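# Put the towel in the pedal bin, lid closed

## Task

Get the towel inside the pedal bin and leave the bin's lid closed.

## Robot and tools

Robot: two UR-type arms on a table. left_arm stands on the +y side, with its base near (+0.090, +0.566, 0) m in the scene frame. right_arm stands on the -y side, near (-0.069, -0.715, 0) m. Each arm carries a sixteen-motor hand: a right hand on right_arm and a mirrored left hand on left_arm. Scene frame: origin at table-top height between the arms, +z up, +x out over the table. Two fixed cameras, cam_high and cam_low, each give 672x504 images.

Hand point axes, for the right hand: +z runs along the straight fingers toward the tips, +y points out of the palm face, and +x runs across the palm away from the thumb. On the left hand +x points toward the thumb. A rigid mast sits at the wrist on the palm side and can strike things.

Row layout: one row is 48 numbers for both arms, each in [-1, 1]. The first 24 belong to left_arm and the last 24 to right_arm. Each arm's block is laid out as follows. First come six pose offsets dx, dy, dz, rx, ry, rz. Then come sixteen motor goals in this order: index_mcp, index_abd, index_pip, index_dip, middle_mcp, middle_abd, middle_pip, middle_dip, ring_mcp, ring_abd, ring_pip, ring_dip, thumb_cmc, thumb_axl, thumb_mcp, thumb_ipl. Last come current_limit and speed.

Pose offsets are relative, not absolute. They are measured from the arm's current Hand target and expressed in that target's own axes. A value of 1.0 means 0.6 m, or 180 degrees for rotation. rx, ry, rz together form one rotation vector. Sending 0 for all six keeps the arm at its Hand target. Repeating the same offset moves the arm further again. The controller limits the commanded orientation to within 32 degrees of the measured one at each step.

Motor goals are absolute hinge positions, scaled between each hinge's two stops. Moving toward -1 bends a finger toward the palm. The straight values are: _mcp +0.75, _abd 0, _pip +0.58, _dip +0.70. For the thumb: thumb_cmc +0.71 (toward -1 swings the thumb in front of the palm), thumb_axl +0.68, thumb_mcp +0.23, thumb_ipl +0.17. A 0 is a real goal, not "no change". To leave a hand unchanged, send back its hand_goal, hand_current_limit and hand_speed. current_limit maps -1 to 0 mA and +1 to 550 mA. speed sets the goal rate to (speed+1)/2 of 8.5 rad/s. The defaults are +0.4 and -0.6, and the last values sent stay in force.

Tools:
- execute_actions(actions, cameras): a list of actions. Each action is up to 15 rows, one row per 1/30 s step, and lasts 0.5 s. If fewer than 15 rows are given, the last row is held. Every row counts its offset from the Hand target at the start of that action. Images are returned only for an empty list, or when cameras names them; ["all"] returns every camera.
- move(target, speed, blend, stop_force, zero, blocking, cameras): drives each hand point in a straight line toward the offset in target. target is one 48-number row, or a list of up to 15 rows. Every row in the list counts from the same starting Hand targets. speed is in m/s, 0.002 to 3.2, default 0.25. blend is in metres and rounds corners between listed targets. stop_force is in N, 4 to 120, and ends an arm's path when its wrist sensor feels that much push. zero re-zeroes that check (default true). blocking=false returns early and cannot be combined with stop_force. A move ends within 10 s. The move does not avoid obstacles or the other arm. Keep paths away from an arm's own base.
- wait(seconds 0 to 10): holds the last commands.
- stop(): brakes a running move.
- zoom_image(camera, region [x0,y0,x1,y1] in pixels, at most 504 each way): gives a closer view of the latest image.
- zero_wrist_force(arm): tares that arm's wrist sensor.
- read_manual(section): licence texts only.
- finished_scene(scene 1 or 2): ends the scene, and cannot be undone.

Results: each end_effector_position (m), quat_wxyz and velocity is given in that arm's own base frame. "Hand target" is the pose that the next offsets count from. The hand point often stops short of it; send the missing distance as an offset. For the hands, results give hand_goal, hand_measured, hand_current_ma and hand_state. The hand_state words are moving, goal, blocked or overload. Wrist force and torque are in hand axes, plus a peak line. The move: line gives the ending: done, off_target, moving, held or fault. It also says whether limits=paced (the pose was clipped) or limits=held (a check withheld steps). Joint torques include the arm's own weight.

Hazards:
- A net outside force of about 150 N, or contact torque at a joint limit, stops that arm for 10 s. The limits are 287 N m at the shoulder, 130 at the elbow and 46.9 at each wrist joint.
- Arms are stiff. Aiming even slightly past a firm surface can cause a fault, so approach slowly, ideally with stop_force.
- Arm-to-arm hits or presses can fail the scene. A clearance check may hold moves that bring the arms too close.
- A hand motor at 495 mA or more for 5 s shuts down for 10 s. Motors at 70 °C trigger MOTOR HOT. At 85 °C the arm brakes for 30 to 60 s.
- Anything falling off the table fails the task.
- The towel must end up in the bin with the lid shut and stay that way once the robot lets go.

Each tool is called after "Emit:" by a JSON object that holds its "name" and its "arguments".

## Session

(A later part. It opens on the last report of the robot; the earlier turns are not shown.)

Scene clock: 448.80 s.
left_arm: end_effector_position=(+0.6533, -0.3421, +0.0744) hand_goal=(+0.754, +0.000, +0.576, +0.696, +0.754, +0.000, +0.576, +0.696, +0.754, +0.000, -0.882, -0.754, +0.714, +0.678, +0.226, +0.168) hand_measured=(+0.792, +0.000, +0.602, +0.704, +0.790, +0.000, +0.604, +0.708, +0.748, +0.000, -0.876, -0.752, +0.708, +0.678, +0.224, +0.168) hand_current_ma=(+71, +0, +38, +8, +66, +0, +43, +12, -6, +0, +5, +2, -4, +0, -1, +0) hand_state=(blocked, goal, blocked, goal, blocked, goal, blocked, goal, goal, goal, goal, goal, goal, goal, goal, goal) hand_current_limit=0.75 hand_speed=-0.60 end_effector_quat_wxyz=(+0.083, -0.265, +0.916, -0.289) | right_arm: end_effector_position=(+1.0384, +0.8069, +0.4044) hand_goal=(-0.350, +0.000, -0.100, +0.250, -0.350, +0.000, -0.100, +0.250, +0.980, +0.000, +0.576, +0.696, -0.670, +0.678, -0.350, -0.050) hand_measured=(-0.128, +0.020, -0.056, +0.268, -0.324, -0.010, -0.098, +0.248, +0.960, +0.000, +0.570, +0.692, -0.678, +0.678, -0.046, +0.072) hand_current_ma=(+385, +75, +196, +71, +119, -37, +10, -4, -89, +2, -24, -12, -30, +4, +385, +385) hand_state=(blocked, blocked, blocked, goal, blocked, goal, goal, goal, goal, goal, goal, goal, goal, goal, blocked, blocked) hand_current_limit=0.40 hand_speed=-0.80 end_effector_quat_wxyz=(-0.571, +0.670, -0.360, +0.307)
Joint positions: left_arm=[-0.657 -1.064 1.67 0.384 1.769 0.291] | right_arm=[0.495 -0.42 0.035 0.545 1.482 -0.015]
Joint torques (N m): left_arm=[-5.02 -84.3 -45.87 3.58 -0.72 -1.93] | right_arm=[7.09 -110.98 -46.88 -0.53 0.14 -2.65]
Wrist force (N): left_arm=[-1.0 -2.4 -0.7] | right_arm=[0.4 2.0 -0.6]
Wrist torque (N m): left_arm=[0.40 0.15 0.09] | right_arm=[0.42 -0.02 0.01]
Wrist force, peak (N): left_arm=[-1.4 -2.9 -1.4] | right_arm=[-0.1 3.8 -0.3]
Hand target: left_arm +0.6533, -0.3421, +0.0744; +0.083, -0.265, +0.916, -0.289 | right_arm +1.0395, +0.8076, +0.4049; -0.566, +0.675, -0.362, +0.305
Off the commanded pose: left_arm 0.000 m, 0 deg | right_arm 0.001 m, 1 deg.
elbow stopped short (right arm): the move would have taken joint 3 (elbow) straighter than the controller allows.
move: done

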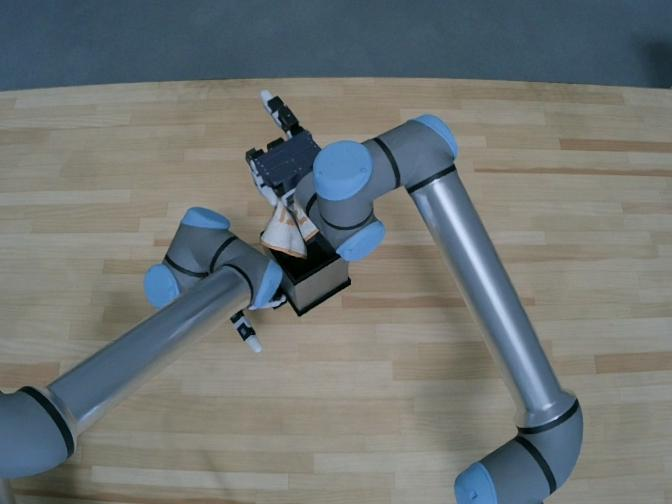

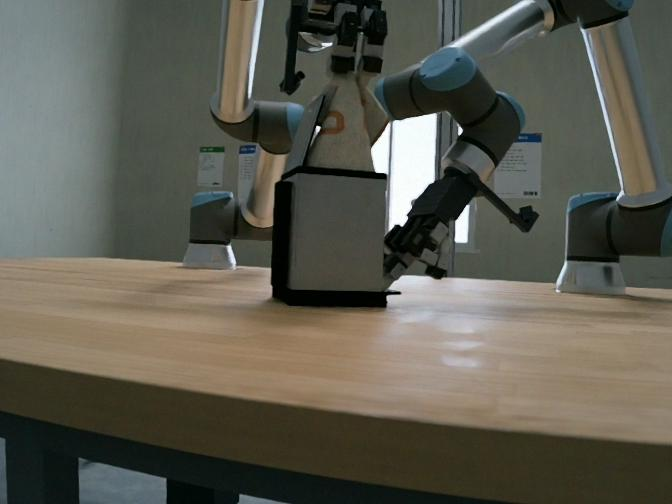

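Emit:
{"name": "move", "arguments": {"target": [[0,0,0,0,0,0,0.754,0,0.576,0.696,0.754,0,0.576,0.696,0.754,0,-0.883,-0.754,0.714,0.678,0.226,0.168,0.75,-0.6,0.025,0.0029,-0.0164,0,0,0,-0.35,0,-0.1,0.25,-0.35,0,-0.1,0.25,0.98,0,0.576,0.696,-0.671,0.677,-0.35,-0.05,0.4,-0.8],[0,0,0,0,0,0,0.754,0,0.576,0.696,0.754,0,0.576,0.696,0.754,0,-0.883,-0.754,0.714,0.678,0.226,0.168,0.75,-0.6,0.025,0.0767,-0.0034,0,0,0,-0.35,0,-0.1,0.25,-0.35,0,-0.1,0.25,0.98,0,0.576,0.696,-0.671,0.677,-0.35,-0.05,0.4,-0.8]], "speed": 0.08, "blend": [0.002, 0], "stop_force": 10, "cameras": ["all"]}}

Emit:
{"name": "zoom_image", "arguments": {"camera": "cam_low", "region": [240, 20, 420, 200]}}

Emit:
{"name": "zoom_image", "arguments": {"camera": "cam_high", "region": [245, 190, 355, 300]}}

Scene clock: 465.60 s.
left_arm: end_effector_position=(+0.6533, -0.3421, +0.0744) hand_goal=(+0.754, +0.000, +0.576, +0.696, +0.754, +0.000, +0.576, +0.696, +0.754, +0.000, -0.882, -0.754, +0.714, +0.678, +0.226, +0.168) hand_measured=(+0.792, +0.000, +0.602, +0.704, +0.790, +0.000, +0.604, +0.708, +0.748, +0.000, -0.876, -0.752, +0.708, +0.678, +0.224, +0.168) hand_current_ma=(+71, +0, +38, +8, +66, +0, +43, +12, -6, +0, +5, +2, -4, +0, -1, +0) hand_state=(blocked, goal, blocked, goal, blocked, goal, blocked, goal, goal, goal, goal, goal, goal, goal, goal, goal) hand_current_limit=0.75 hand_speed=-0.60 end_effector_quat_wxyz=(+0.083, -0.265, +0.916, -0.289) | right_arm: end_effector_position=(+1.0392, +0.7895, +0.3668) hand_goal=(-0.350, +0.000, -0.100, +0.250, -0.350, +0.000, -0.100, +0.250, +0.980, +0.000, +0.576, +0.696, -0.670, +0.678, -0.350, -0.050) hand_measured=(-0.128, +0.020, -0.056, +0.266, -0.316, +0.000, -0.118, +0.250, +0.960, +0.000, +0.570, +0.692, -0.678, +0.678, -0.046, +0.064) hand_current_ma=(+385, +75, +196, +67, +158, -3, -72, -2, -89, +2, -24, -12, -36, +4, +385, +385) hand_state=(blocked, blocked, blocked, goal, blocked, goal, goal, goal, goal, goal, goal, goal, goal, goal, blocked, blocked) hand_current_limit=0.40 hand_speed=-0.80 end_effector_quat_wxyz=(-0.564, +0.676, -0.363, +0.304)
Joint positions: left_arm=[-0.657 -1.064 1.67 0.384 1.769 0.291] | right_arm=[0.48 -0.545 0.344 0.381 1.468 -0.021]
Joint torques (N m): left_arm=[-2.84 -85.53 -44.6 4.15 -0.75 -1.49] | right_arm=[-10.83 -97.51 -44.56 1.8 2.09 -3.96]
Wrist force (N): left_arm=[-0.6 -2.3 -1.5] | right_arm=[-2.2 -4.7 0.1]
Wrist torque (N m): left_arm=[0.50 0.14 0.11] | right_arm=[0.39 0.13 -0.29]
Wrist force, peak (N): left_arm=[-1.0 -2.9 -3.8] | right_arm=[-6.7 -31.0 -0.2]
Hand target: left_arm +0.6533, -0.3421, +0.0744; +0.083, -0.265, +0.916, -0.289 | right_arm +1.0392, +0.7895, +0.3668; -0.564, +0.676, -0.363, +0.304 (not the last commanded pose)
Off the commanded pose: left_arm 0.000 m, 0 deg | right_arm 0.007 m, 0 deg.
move: contact (right_arm); path passed 1 of 2 targets

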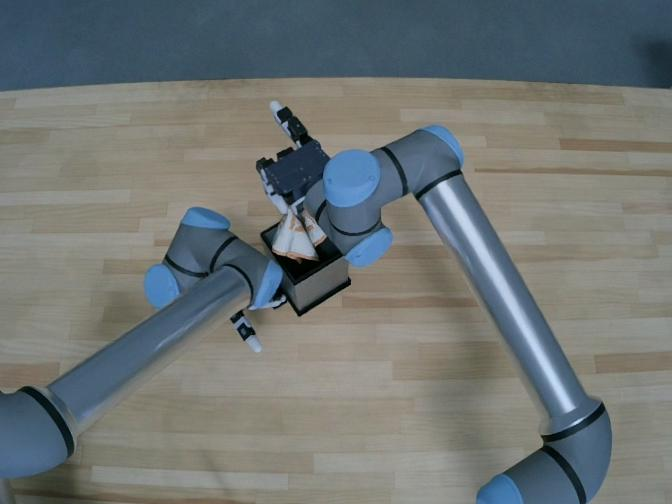

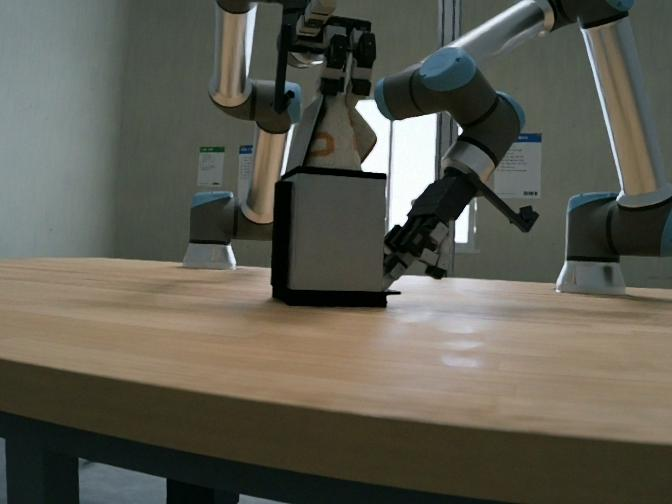

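Scaled by 2.800 from the camera's 672x504 image, which has a finer 960x720 frame.

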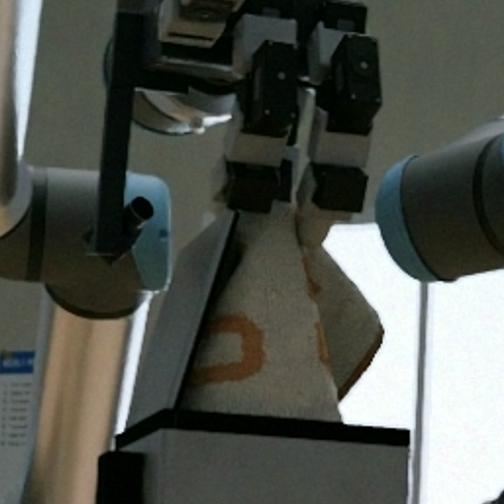

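Scaled by 4.582 from the camera's 672x504 image, which has a finer 960x720 frame.

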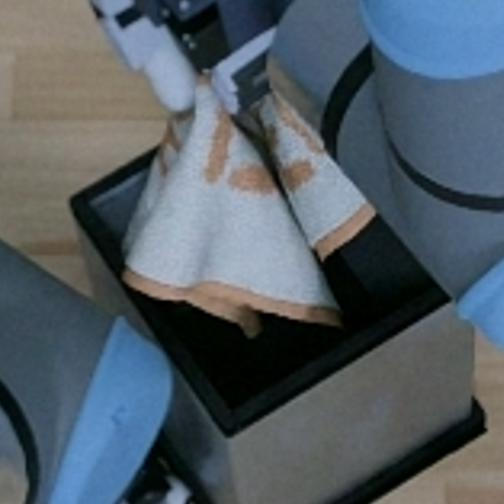

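Emit:
{"name": "move", "arguments": {"target": [0,0,0,0,0,0,0.754,0,0.576,0.696,0.754,0,0.576,0.696,0.754,0,-0.883,-0.754,0.714,0.678,0.226,0.168,0.75,-0.6,0,-0.0197,-0.0035,0,0,0,-0.35,0,-0.1,0.25,-0.35,0,-0.1,0.25,0.98,0,0.576,0.696,-0.671,0.677,-0.35,-0.05,0.4,-0.8], "speed": 0.1, "cameras": []}}

Emit:
{"name": "execute_actions", "arguments": {"actions": [[[0,0,0,0,0,0,0.754,0,0.576,0.696,0.754,0,0.576,0.696,0.754,0,-0.883,-0.754,0.714,0.678,0.226,0.168,0.75,-0.6,0,0,0,0,0,0,-0.35,0,-0.1,0.25,0.3,0,-0.1,0.25,0.98,0,0.576,0.696,-0.671,0.677,-0.35,-0.05,0.4,-0.75]],[[0,0,0,0,0,0,0.754,0,0.576,0.696,0.754,0,0.576,0.696,0.754,0,-0.883,-0.754,0.714,0.678,0.226,0.168,0.75,-0.6,0,0,0,0,0,0,-0.35,0,-0.1,0.25,0.98,0,0.576,0.696,0.98,0,0.576,0.696,-0.671,0.677,-0.35,-0.05,0.4,-0.7]]], "cameras": ["all"]}}

Emit:
{"name": "zoom_image", "arguments": {"camera": "cam_low", "region": [240, 20, 420, 200]}}

Emit:
{"name": "zoom_image", "arguments": {"camera": "cam_high", "region": [245, 190, 355, 300]}}

Scene clock: 483.43 s.
left_arm: end_effector_position=(+0.6533, -0.3421, +0.0744) hand_goal=(+0.754, +0.000, +0.576, +0.696, +0.754, +0.000, +0.576, +0.696, +0.754, +0.000, -0.882, -0.754, +0.714, +0.678, +0.226, +0.168) hand_measured=(+0.792, +0.000, +0.602, +0.704, +0.790, +0.000, +0.604, +0.708, +0.748, +0.000, -0.876, -0.752, +0.708, +0.678, +0.224, +0.168) hand_current_ma=(+71, +0, +38, +8, +66, +0, +43, +12, -6, +0, +5, +2, -4, +0, -1, +0) hand_state=(blocked, goal, blocked, goal, blocked, goal, blocked, goal, goal, goal, goal, goal, goal, goal, goal, goal) hand_current_limit=0.75 hand_speed=-0.60 end_effector_quat_wxyz=(+0.083, -0.265, +0.916, -0.289) | right_arm: end_effector_position=(+1.0393, +0.7896, +0.3788) hand_goal=(-0.350, +0.000, -0.100, +0.250, -0.350, +0.000, -0.100, +0.250, +0.980, +0.000, +0.576, +0.696, -0.670, +0.678, -0.350, -0.050) hand_measured=(-0.128, +0.020, -0.056, +0.266, -0.326, -0.002, -0.102, +0.250, +0.960, +0.000, +0.570, +0.692, -0.678, +0.678, -0.046, +0.064) hand_current_ma=(+385, +75, +196, +66, +108, -3, -10, -2, -89, +2, -24, -12, -36, +4, +385, +385) hand_state=(blocked, blocked, blocked, goal, blocked, goal, goal, goal, goal, goal, goal, goal, goal, goal, blocked, blocked) hand_current_limit=0.40 hand_speed=-0.80 end_effector_quat_wxyz=(-0.564, +0.676, -0.363, +0.304)
Joint positions: left_arm=[-0.657 -1.064 1.67 0.384 1.769 0.291] | right_arm=[0.48 -0.531 0.296 0.416 1.468 -0.021]
Joint torques (N m): left_arm=[-7.09 -86 -45.16 4.2 -0.84 -1.5] | right_arm=[9.94 -108.74 -52.38 -0.46 1.86 -0.62]
Wrist force (N): left_arm=[-0.7 -2.1 -0.9] | right_arm=[-0.9 2.6 -0.6]
Wrist torque (N m): left_arm=[0.44 0.18 0.11] | right_arm=[0.50 0.12 -0.06]
Wrist force, peak (N): left_arm=[-0.9 -2.9 -1.9] | right_arm=[-2.6 -5.2 0.4]
Hand target: left_arm +0.6533, -0.3421, +0.0744; +0.083, -0.265, +0.916, -0.289 | right_arm +1.0393, +0.7896, +0.3788; -0.564, +0.676, -0.363, +0.304
Off the commanded pose: left_arm 0.000 m, 0 deg | right_arm 0.000 m, 0 deg.
move: done
No camera images: "cameras" was empty.

Scene clock: 485.13 s.
left_arm: end_effector_position=(+0.6533, -0.3421, +0.0744) hand_goal=(+0.754, +0.000, +0.576, +0.696, +0.754, +0.000, +0.576, +0.696, +0.754, +0.000, -0.882, -0.754, +0.714, +0.678, +0.226, +0.168) hand_measured=(+0.792, +0.000, +0.602, +0.704, +0.790, +0.000, +0.604, +0.708, +0.748, +0.000, -0.876, -0.752, +0.708, +0.678, +0.224, +0.168) hand_current_ma=(+71, +0, +38, +8, +66, +0, +43, +12, -6, +0, +5, +2, -4, +0, -1, +0) hand_state=(blocked, goal, blocked, goal, blocked, goal, blocked, goal, goal, goal, goal, goal, goal, goal, goal, goal) hand_current_limit=0.75 hand_speed=-0.60 end_effector_quat_wxyz=(+0.083, -0.265, +0.916, -0.289) | right_arm: end_effector_position=(+1.0393, +0.7896, +0.3788) hand_goal=(-0.350, +0.000, -0.100, +0.250, +0.980, +0.000, +0.576, +0.696, +0.980, +0.000, +0.576, +0.696, -0.670, +0.678, -0.350, -0.050) hand_measured=(-0.178, +0.020, -0.066, +0.262, +0.956, +0.000, +0.570, +0.692, +0.960, +0.000, +0.570, +0.692, -0.708, +0.668, -0.066, -0.020) hand_current_ma=(+385, +75, +152, +48, -112, -2, -27, -12, -89, +2, -24, -12, -168, -52, +385, +183) hand_state=(blocked, blocked, blocked, goal, blocked, goal, goal, goal, goal, goal, goal, goal, blocked, goal, blocked, blocked) hand_current_limit=0.40 hand_speed=-0.70 end_effector_quat_wxyz=(-0.564, +0.676, -0.363, +0.304)
Joint positions: left_arm=[-0.657 -1.064 1.67 0.384 1.769 0.291] | right_arm=[0.48 -0.531 0.295 0.416 1.468 -0.021]
Joint torques (N m): left_arm=[-4.96 -82.47 -44.99 4.04 -1.09 -1.34] | right_arm=[11.23 -111.25 -44.68 -0.26 1.66 0.06]
Wrist force (N): left_arm=[-0.5 -2.1 -1.1] | right_arm=[-0.5 2.0 0.0]
Wrist torque (N m): left_arm=[0.46 0.14 0.12] | right_arm=[0.34 0.08 -0.05]
Wrist force, peak (N): left_arm=[-0.8 -2.7 -1.5] | right_arm=[-0.9 2.6 -0.2]
Hand target: left_arm +0.6533, -0.3421, +0.0744; +0.083, -0.265, +0.916, -0.289 | right_arm +1.0393, +0.7896, +0.3788; -0.564, +0.676, -0.363, +0.304
Off the commanded pose: left_arm 0.000 m, 0 deg | right_arm 0.000 m, 0 deg.
Step readings (end_effector_position of left_arm | right_arm):
0: (+0.6533, -0.3421, +0.0744) | (+1.0393, +0.7896, +0.3788)
1: (+0.6533, -0.3421, +0.0744) | (+1.0393, +0.7896, +0.3788)
2: (+0.6533, -0.3421, +0.0744) | (+1.0393, +0.7896, +0.3788)
4: (+0.6533, -0.3421, +0.0744) | (+1.0393, +0.7896, +0.3788)
8: (+0.6533, -0.3421, +0.0744) | (+1.0393, +0.7896, +0.3788)
15: (+0.6533, -0.3421, +0.0744) | (+1.0393, +0.7896, +0.3788)
16: (+0.6533, -0.3421, +0.0744) | (+1.0393, +0.7896, +0.3788)
17: (+0.6533, -0.3421, +0.0744) | (+1.0393, +0.7896, +0.3788)
19: (+0.6533, -0.3421, +0.0744) | (+1.0393, +0.7896, +0.3788)
23: (+0.6533, -0.3421, +0.0744) | (+1.0393, +0.7896, +0.3788)
30: (+0.6533, -0.3421, +0.0744) | (+1.0393, +0.7896, +0.3788)

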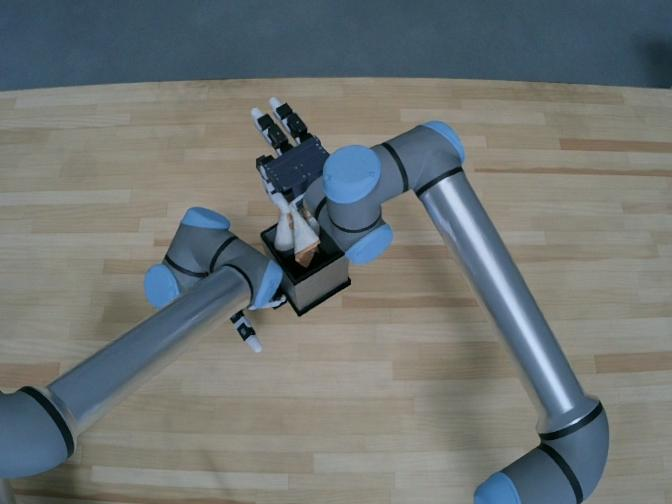

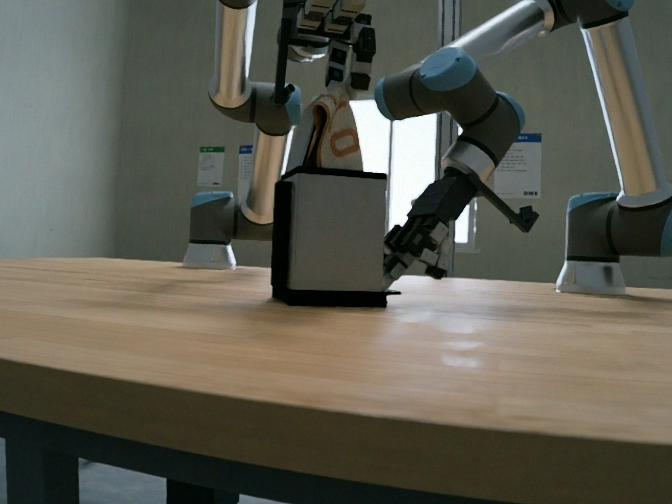

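Scaled by 2.800 from the camera's 672x504 image, which has a finer 960x720 frame.

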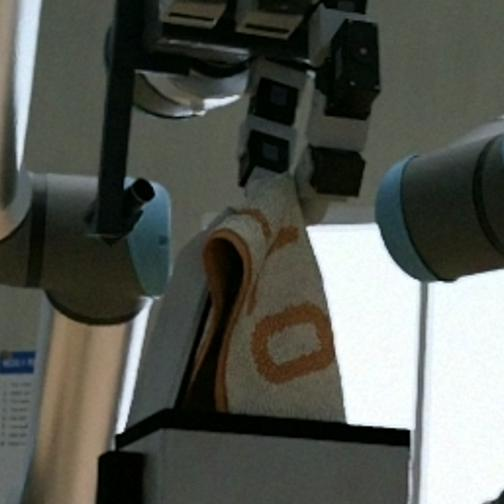

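Scaled by 4.582 from the camera's 672x504 image, which has a finer 960x720 frame.

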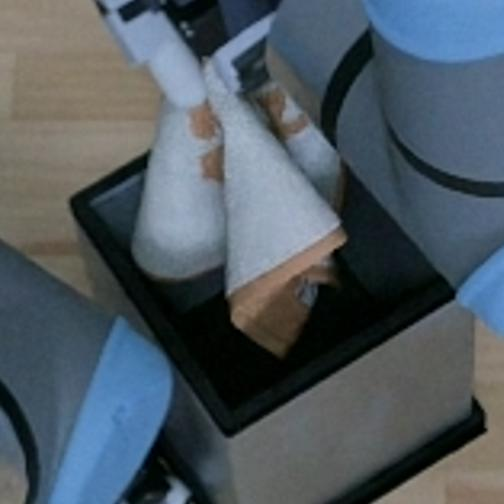

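Emit:
{"name": "move", "arguments": {"target": [0,0,0,0,0,0,0.754,0,0.576,0.696,0.754,0,0.576,0.696,0.754,0,-0.883,-0.754,0.714,0.678,0.226,0.168,0.75,-0.6,0.0167,0.0542,0.0096,0,0,0,-0.35,0,-0.1,0.25,0.98,0,0.576,0.696,0.98,0,0.576,0.696,-0.671,0.677,-0.35,-0.05,0.4,-0.7], "speed": 0.08, "stop_force": 10, "cameras": ["all"]}}

Emit:
{"name": "zoom_image", "arguments": {"camera": "cam_low", "region": [240, 20, 420, 200]}}

Emit:
{"name": "zoom_image", "arguments": {"camera": "cam_high", "region": [245, 190, 355, 300]}}

Scene clock: 496.93 s.
left_arm: end_effector_position=(+0.6533, -0.3421, +0.0744) hand_goal=(+0.754, +0.000, +0.576, +0.696, +0.754, +0.000, +0.576, +0.696, +0.754, +0.000, -0.882, -0.754, +0.714, +0.678, +0.226, +0.168) hand_measured=(+0.792, +0.000, +0.602, +0.704, +0.790, +0.000, +0.604, +0.708, +0.748, +0.000, -0.876, -0.752, +0.708, +0.678, +0.224, +0.168) hand_current_ma=(+71, +0, +38, +8, +66, +0, +43, +12, -6, +0, +5, +2, -4, +0, -1, +0) hand_state=(blocked, goal, blocked, goal, blocked, goal, blocked, goal, goal, goal, goal, goal, goal, goal, goal, goal) hand_current_limit=0.75 hand_speed=-0.60 end_effector_quat_wxyz=(+0.083, -0.265, +0.916, -0.289) | right_arm: end_effector_position=(+1.0447, +0.7811, +0.3458) hand_goal=(-0.350, +0.000, -0.100, +0.250, +0.980, +0.000, +0.576, +0.696, +0.980, +0.000, +0.576, +0.696, -0.670, +0.678, -0.350, -0.050) hand_measured=(-0.178, +0.020, -0.066, +0.262, +0.956, +0.000, +0.570, +0.692, +0.960, +0.000, +0.570, +0.692, -0.708, +0.668, -0.066, -0.020) hand_current_ma=(+385, +75, +152, +48, -109, -2, -27, -12, -89, +2, -24, -12, -168, -52, +385, +183) hand_state=(blocked, blocked, blocked, goal, blocked, goal, goal, goal, goal, goal, goal, goal, blocked, goal, blocked, blocked) hand_current_limit=0.40 hand_speed=-0.70 end_effector_quat_wxyz=(-0.564, +0.676, -0.363, +0.304)
Joint positions: left_arm=[-0.657 -1.064 1.67 0.384 1.769 0.291] | right_arm=[0.471 -0.563 0.417 0.327 1.459 -0.022]
Joint torques (N m): left_arm=[-7.35 -80.18 -45.17 3.98 -0.93 -1.11] | right_arm=[-17.44 -151.29 -35.34 -3.64 -1.99 0.67]
Wrist force (N): left_arm=[-0.8 -2.3 -0.7] | right_arm=[-1.1 2.2 -0.3]
Wrist torque (N m): left_arm=[0.39 0.20 0.09] | right_arm=[0.43 0.16 0.06]
Wrist force, peak (N): left_arm=[-1.0 -2.8 -1.1] | right_arm=[-0.8 3.2 0.1]
Hand target: left_arm +0.6533, -0.3421, +0.0744; +0.083, -0.265, +0.916, -0.289 | right_arm +1.0447, +0.7811, +0.3458; -0.564, +0.676, -0.363, +0.304
Off the commanded pose: left_arm 0.000 m, 0 deg | right_arm 0.000 m, 0 deg.
move: done

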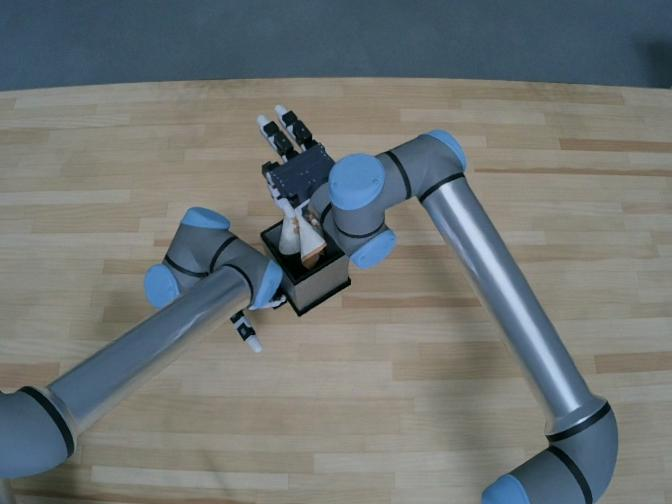

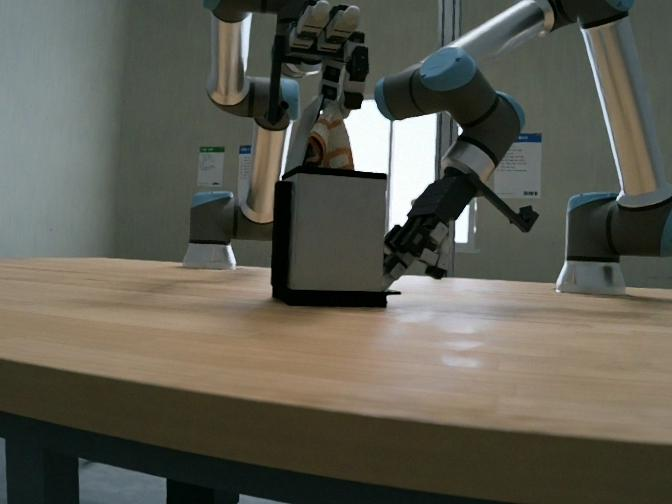

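Scaled by 2.800 from the camera's 672x504 image, which has a finer 960x720 frame.

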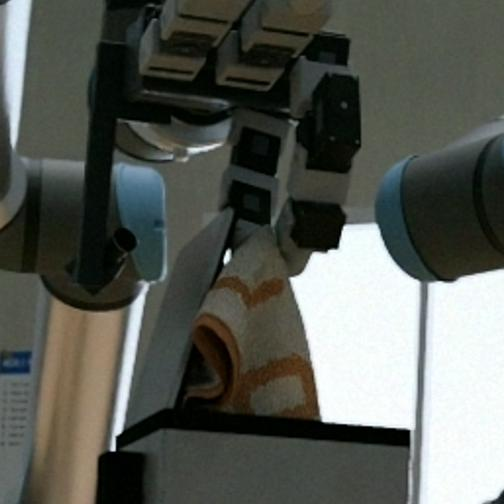

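Scaled by 4.582 from the camera's 672x504 image, which has a finer 960x720 frame.

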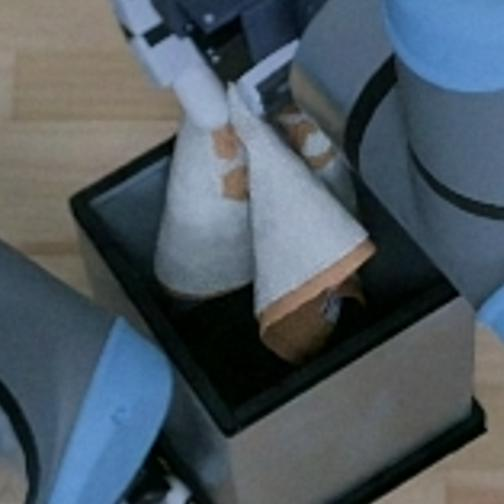

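Emit:
{"name": "execute_actions", "arguments": {"actions": [[[0,0,0,0,0,0,0.754,0,0.576,0.696,0.754,0,0.576,0.696,0.754,0,-0.883,-0.754,0.714,0.678,0.226,0.168,0.75,-0.6,0,0,0,0,0,0,0.1,0,-0.05,0.3,0.98,0,0.576,0.696,0.98,0,0.576,0.696,-0.671,0.677,0.1,0.168,0.4,-0.6]],[[0,0,0,0,0,0,0.754,0,0.576,0.696,0.754,0,0.576,0.696,0.754,0,-0.883,-0.754,0.714,0.678,0.226,0.168,0.75,-0.6,0,0,0,0,0,0,0.5,0,0.1,0.4,0.98,0,0.576,0.696,0.98,0,0.576,0.696,-0.671,0.677,0.15,0.168,0.4,-0.6]]], "cameras": ["all"]}}

Emit:
{"name": "zoom_image", "arguments": {"camera": "cam_low", "region": [240, 20, 420, 200]}}

Emit:
{"name": "zoom_image", "arguments": {"camera": "cam_high", "region": [245, 190, 355, 300]}}

Scene clock: 504.43 s.
left_arm: end_effector_position=(+0.6533, -0.3421, +0.0744) hand_goal=(+0.754, +0.000, +0.576, +0.696, +0.754, +0.000, +0.576, +0.696, +0.754, +0.000, -0.882, -0.754, +0.714, +0.678, +0.226, +0.168) hand_measured=(+0.792, +0.000, +0.602, +0.704, +0.790, +0.000, +0.604, +0.708, +0.748, +0.000, -0.876, -0.752, +0.708, +0.678, +0.224, +0.168) hand_current_ma=(+71, +0, +38, +8, +66, +0, +43, +12, -6, +0, +5, +2, -4, +0, -1, +0) hand_state=(blocked, goal, blocked, goal, blocked, goal, blocked, goal, goal, goal, goal, goal, goal, goal, goal, goal) hand_current_limit=0.75 hand_speed=-0.60 end_effector_quat_wxyz=(+0.083, -0.265, +0.916, -0.289) | right_arm: end_effector_position=(+1.0447, +0.7811, +0.3458) hand_goal=(+0.500, +0.000, +0.100, +0.400, +0.980, +0.000, +0.576, +0.696, +0.980, +0.000, +0.576, +0.696, -0.670, +0.678, +0.150, +0.168) hand_measured=(+0.480, +0.002, +0.096, +0.396, +0.956, +0.000, +0.570, +0.692, +0.960, +0.000, +0.570, +0.692, -0.672, +0.676, +0.148, +0.166) hand_current_ma=(-93, +9, -16, -12, -109, -2, -27, -12, -89, +2, -24, -12, -8, -11, -13, -11) hand_state=(blocked, goal, goal, goal, blocked, goal, goal, goal, goal, goal, goal, goal, goal, goal, goal, goal) hand_current_limit=0.40 hand_speed=-0.60 end_effector_quat_wxyz=(-0.564, +0.676, -0.363, +0.304)
Joint positions: left_arm=[-0.657 -1.064 1.67 0.384 1.769 0.291] | right_arm=[0.471 -0.563 0.417 0.327 1.459 -0.022]
Joint torques (N m): left_arm=[-3.89 -83.42 -45.03 4.41 -0.43 -1.78] | right_arm=[-16.95 -149.8 -35.34 -2.78 -1.94 3.09]
Wrist force (N): left_arm=[-0.6 -2.5 -1.2] | right_arm=[-0.7 1.8 -0.2]
Wrist torque (N m): left_arm=[0.42 0.15 0.12] | right_arm=[0.36 0.11 0.09]
Wrist force, peak (N): left_arm=[-0.8 -2.8 -1.0] | right_arm=[-0.7 2.8 -0.3]
Hand target: left_arm +0.6533, -0.3421, +0.0744; +0.083, -0.265, +0.916, -0.289 | right_arm +1.0447, +0.7811, +0.3458; -0.564, +0.676, -0.363, +0.304
Off the commanded pose: left_arm 0.000 m, 0 deg | right_arm 0.000 m, 0 deg.
Step readings (end_effector_position of left_arm | right_arm):
0: (+0.6533, -0.3421, +0.0744) | (+1.0447, +0.7811, +0.3458)
1: (+0.6533, -0.3421, +0.0744) | (+1.0447, +0.7811, +0.3458)
2: (+0.6533, -0.3421, +0.0744) | (+1.0447, +0.7811, +0.3458)
4: (+0.6533, -0.3421, +0.0744) | (+1.0447, +0.7811, +0.3458)
8: (+0.6533, -0.3421, +0.0744) | (+1.0447, +0.7811, +0.3458)
15: (+0.6533, -0.3421, +0.0744) | (+1.0447, +0.7811, +0.3458)
16: (+0.6533, -0.3421, +0.0744) | (+1.0447, +0.7811, +0.3458)
17: (+0.6533, -0.3421, +0.0744) | (+1.0447, +0.7811, +0.3458)
19: (+0.6533, -0.3421, +0.0744) | (+1.0447, +0.7811, +0.3458)
23: (+0.6533, -0.3421, +0.0744) | (+1.0447, +0.7811, +0.3458)
30: (+0.6533, -0.3421, +0.0744) | (+1.0447, +0.7811, +0.3458)

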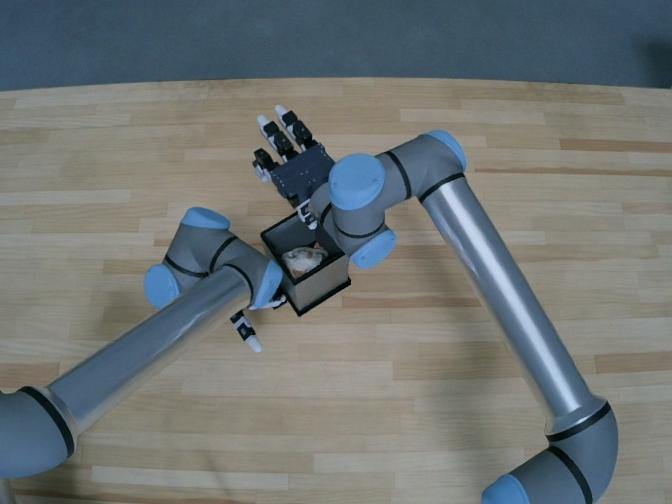

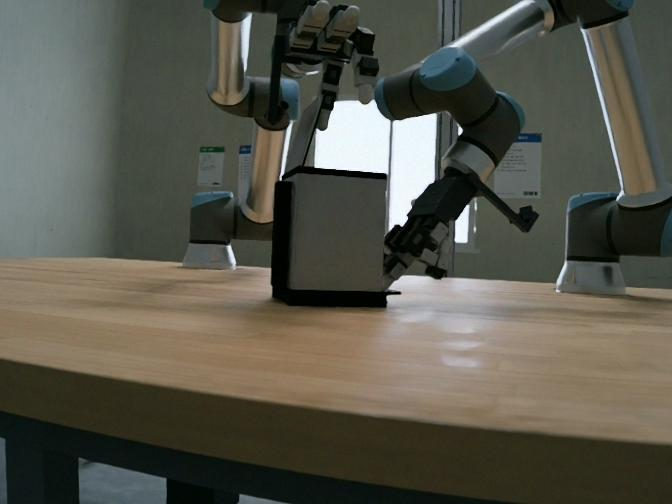

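Scaled by 2.800 from the camera's 672x504 image, which has a finer 960x720 frame.

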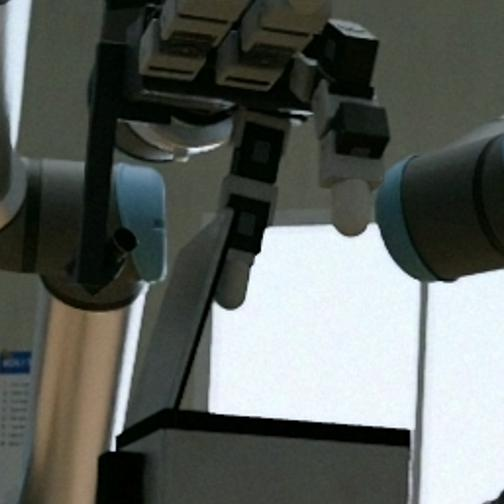

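Scaled by 4.582 from the camera's 672x504 image, which has a finer 960x720 frame.

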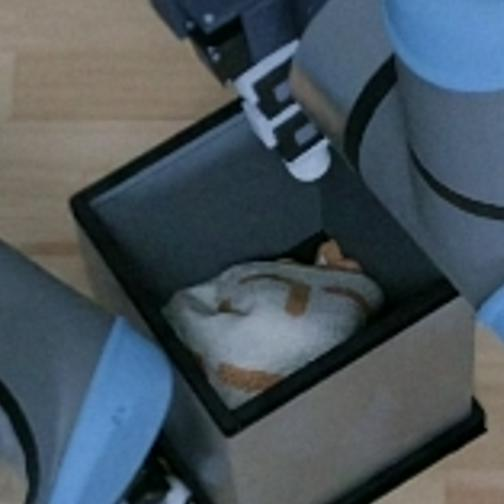

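Emit:
{"name": "move", "arguments": {"target": [[0,0,0,0,0,0,0.754,0,0.576,0.696,0.754,0,0.576,0.696,0.754,0,-0.883,-0.754,0.714,0.678,0.226,0.168,0.75,-0.6,-0.0333,-0.2462,-0.0434,0,0,0,0.5,0,0.1,0.4,0.98,0,0.576,0.696,0.98,0,0.576,0.696,-0.671,0.677,0.15,0.168,0.2,-0.7],[0,0,0,0,0,0,0.754,0,0.576,0.696,0.754,0,0.576,0.696,0.754,0,-0.883,-0.754,0.714,0.678,0.226,0.168,0.75,-0.6,-0.0333,-0.1738,-0.4537,0,0,0,0.5,0,0.1,0.4,0.98,0,0.576,0.696,0.98,0,0.576,0.696,-0.671,0.677,0.15,0.168,0.2,-0.7]], "speed": 0.2, "blend": [0.03, 0], "cameras": ["all"]}}

Emit:
{"name": "zoom_image", "arguments": {"camera": "cam_high", "region": [180, 130, 430, 380]}}

Scene clock: 517.20 s.
left_arm: end_effector_position=(+0.6533, -0.3421, +0.0744) hand_goal=(+0.754, +0.000, +0.576, +0.696, +0.754, +0.000, +0.576, +0.696, +0.754, +0.000, -0.882, -0.754, +0.714, +0.678, +0.226, +0.168) hand_measured=(+0.792, +0.000, +0.602, +0.704, +0.790, +0.000, +0.604, +0.708, +0.748, +0.000, -0.876, -0.752, +0.708, +0.678, +0.224, +0.168) hand_current_ma=(+71, +0, +38, +8, +66, +0, +43, +12, -6, +0, +5, +2, -4, +0, -1, +0) hand_state=(blocked, goal, blocked, goal, blocked, goal, blocked, goal, goal, goal, goal, goal, goal, goal, goal, goal) hand_current_limit=0.75 hand_speed=-0.60 end_effector_quat_wxyz=(+0.083, -0.265, +0.916, -0.289) | right_arm: end_effector_position=(+0.8257, +0.6604, +0.4969) hand_goal=(+0.500, +0.000, +0.100, +0.400, +0.980, +0.000, +0.576, +0.696, +0.980, +0.000, +0.576, +0.696, -0.670, +0.678, +0.150, +0.168) hand_measured=(+0.480, +0.002, +0.096, +0.396, +0.958, +0.000, +0.570, +0.692, +0.960, +0.000, +0.570, +0.692, -0.672, +0.676, +0.148, +0.166) hand_current_ma=(-88, +9, -16, -12, -101, -2, -26, -12, -86, +2, -24, -12, -6, -11, -10, -11) hand_state=(goal, goal, goal, goal, blocked, goal, goal, goal, goal, goal, goal, goal, goal, goal, goal, goal) hand_current_limit=0.20 hand_speed=-0.70 end_effector_quat_wxyz=(-0.564, +0.676, -0.363, +0.304)
Joint positions: left_arm=[-0.657 -1.064 1.67 0.384 1.769 0.291] | right_arm=[0.46 -1.132 1.12 0.193 1.449 -0.024]
Joint torques (N m): left_arm=[-6.89 -84.59 -45.41 3.55 -0.33 -1.39] | right_arm=[-18.64 -112.39 -35.69 -3.23 -2.23 3.26]
Wrist force (N): left_arm=[-0.8 -2.3 -0.9] | right_arm=[-1.1 1.5 0.1]
Wrist torque (N m): left_arm=[0.42 0.18 0.10] | right_arm=[0.25 0.15 -0.10]
Wrist force, peak (N): left_arm=[-0.7 -2.9 -1.1] | right_arm=[-0.5 3.5 0.8]
Hand target: left_arm +0.6533, -0.3421, +0.0744; +0.083, -0.265, +0.916, -0.289 | right_arm +0.8257, +0.6604, +0.4969; -0.564, +0.676, -0.363, +0.304
Off the commanded pose: left_arm 0.000 m, 0 deg | right_arm 0.000 m, 0 deg.
elbow stopped short (right arm): the move would have taken joint 3 (elbow) straighter than the controller allows.
move: done

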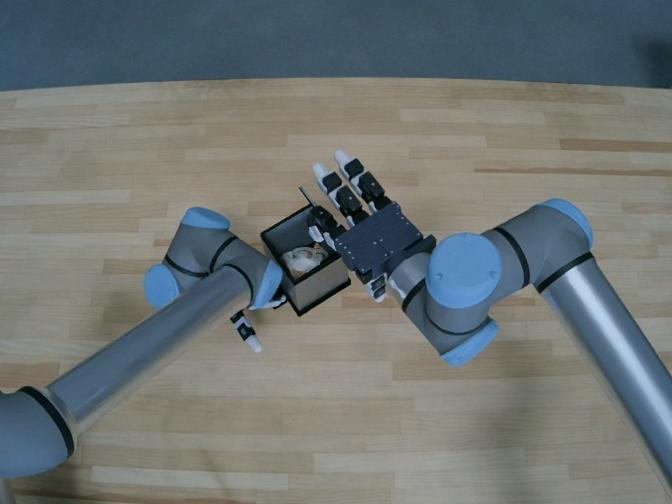

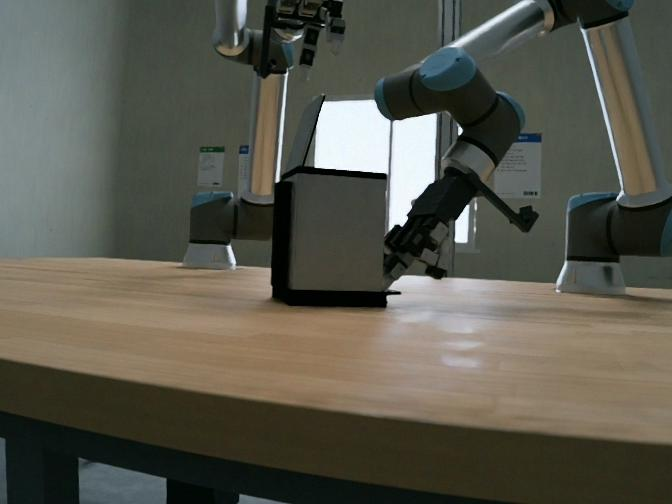

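Scaled by 2.016 from the camera's 672x504 image, which has a finer 960x720 frame.

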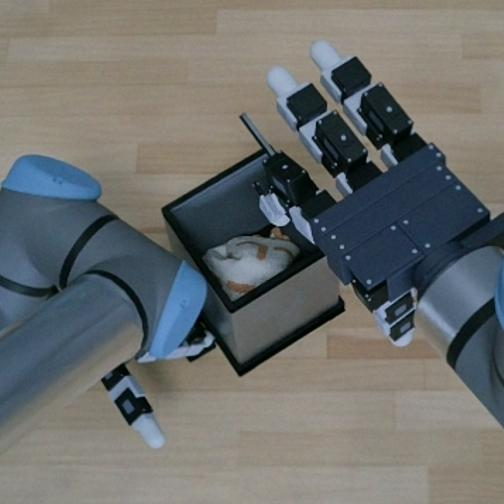

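Emit:
{"name": "move", "arguments": {"target": [[0,-0.0382,-0.0546,0,0,0,0.754,0,0.576,0.696,0.754,0,0.576,0.696,0.754,0,-0.883,-0.754,0.714,0.678,0.226,0.168,0.75,-0.6,0,0,0,0,0,0,0.5,0,0.1,0.4,0.98,0,0.576,0.696,0.98,0,0.576,0.696,-0.671,0.677,0.15,0.168,0.2,-0.7],[0,-0.0382,-0.2046,0,0,0,0.754,0,0.576,0.696,0.754,0,0.576,0.696,0.754,0,-0.883,-0.754,0.714,0.678,0.226,0.168,0.75,-0.6,0,0,0,0,0,0,0.5,0,0.1,0.4,0.98,0,0.576,0.696,0.98,0,0.576,0.696,-0.671,0.677,0.15,0.168,0.2,-0.7]], "speed": [0.02, 0.1], "blend": [0.005, 0], "cameras": ["all"]}}

Emit:
{"name": "zoom_image", "arguments": {"camera": "cam_high", "region": [180, 130, 430, 380]}}

Scene clock: 526.20 s.
left_arm: end_effector_position=(+0.6258, -0.2985, +0.1881) hand_goal=(+0.754, +0.000, +0.576, +0.696, +0.754, +0.000, +0.576, +0.696, +0.754, +0.000, -0.882, -0.754, +0.714, +0.678, +0.226, +0.168) hand_measured=(+0.750, +0.000, +0.578, +0.698, +0.750, +0.000, +0.578, +0.698, +0.748, +0.000, -0.876, -0.752, +0.708, +0.678, +0.224, +0.168) hand_current_ma=(-3, +0, +0, +1, -3, +0, +0, +2, -6, +0, +5, +2, -4, +0, -1, +0) hand_state=(goal, goal, goal, goal, goal, goal, goal, goal, goal, goal, goal, goal, goal, goal, goal, goal) hand_current_limit=0.75 hand_speed=-0.60 end_effector_quat_wxyz=(+0.083, -0.265, +0.916, -0.289) | right_arm: end_effector_position=(+0.8257, +0.6604, +0.4969) hand_goal=(+0.500, +0.000, +0.100, +0.400, +0.980, +0.000, +0.576, +0.696, +0.980, +0.000, +0.576, +0.696, -0.670, +0.678, +0.150, +0.168) hand_measured=(+0.480, +0.002, +0.096, +0.396, +0.958, +0.000, +0.570, +0.692, +0.960, +0.000, +0.570, +0.692, -0.672, +0.676, +0.148, +0.166) hand_current_ma=(-88, +9, -16, -12, -101, -2, -26, -12, -86, +2, -24, -12, -6, -11, -10, -11) hand_state=(goal, goal, goal, goal, blocked, goal, goal, goal, goal, goal, goal, goal, goal, goal, goal, goal) hand_current_limit=0.20 hand_speed=-0.70 end_effector_quat_wxyz=(-0.564, +0.676, -0.363, +0.304)
Joint positions: left_arm=[-0.629 -1.219 1.675 0.539 1.784 0.315] | right_arm=[0.46 -1.132 1.12 0.193 1.449 -0.024]
Joint torques (N m): left_arm=[5.82 -86.89 -30.27 4.66 2.42 1.95] | right_arm=[-18.92 -113.18 -36.22 -3.27 -2.18 3.14]
Wrist force (N): left_arm=[-0.5 -0.2 0.8] | right_arm=[-0.9 1.5 0.3]
Wrist torque (N m): left_arm=[0.00 0.14 -0.09] | right_arm=[0.23 0.12 -0.08]
Wrist force, peak (N): left_arm=[-0.5 -2.4 -3.8] | right_arm=[-0.9 2.0 -0.4]
Hand target: left_arm +0.6258, -0.2985, +0.1882; +0.083, -0.265, +0.916, -0.289 | right_arm +0.8257, +0.6604, +0.4969; -0.564, +0.676, -0.363, +0.304
Off the commanded pose: left_arm 0.000 m, 0 deg | right_arm 0.000 m, 0 deg.
move: done

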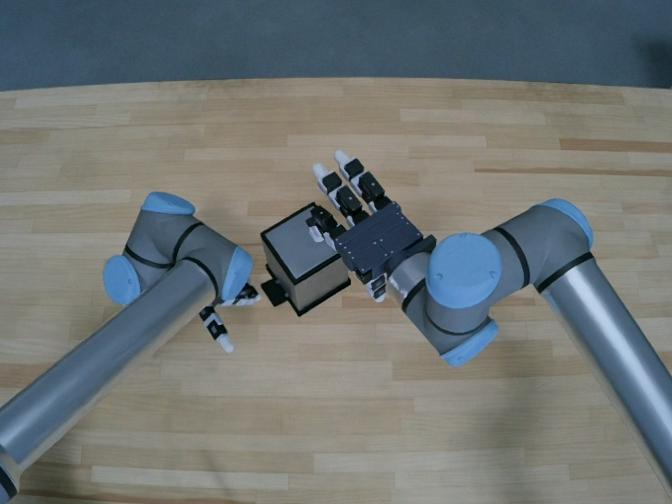

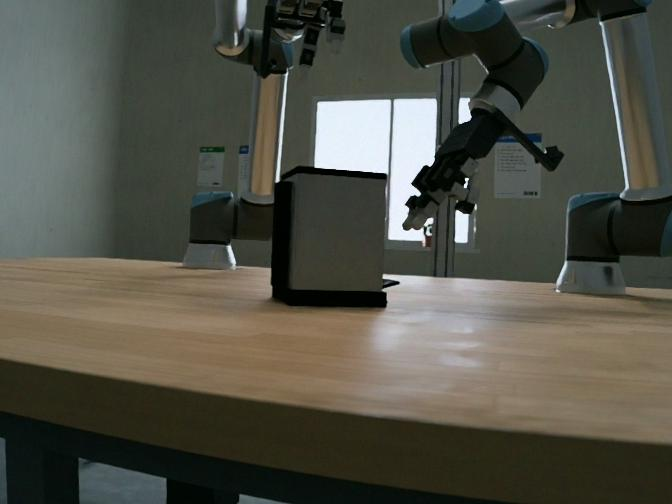

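Scaled by 2.016 from the camera's 672x504 image, which has a finer 960x720 frame.

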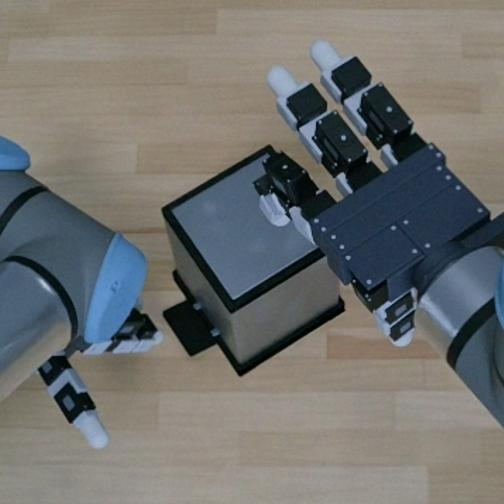

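Emit:
{"name": "finished_scene", "arguments": {"scene": 2}}

The scene is finished: the task was done.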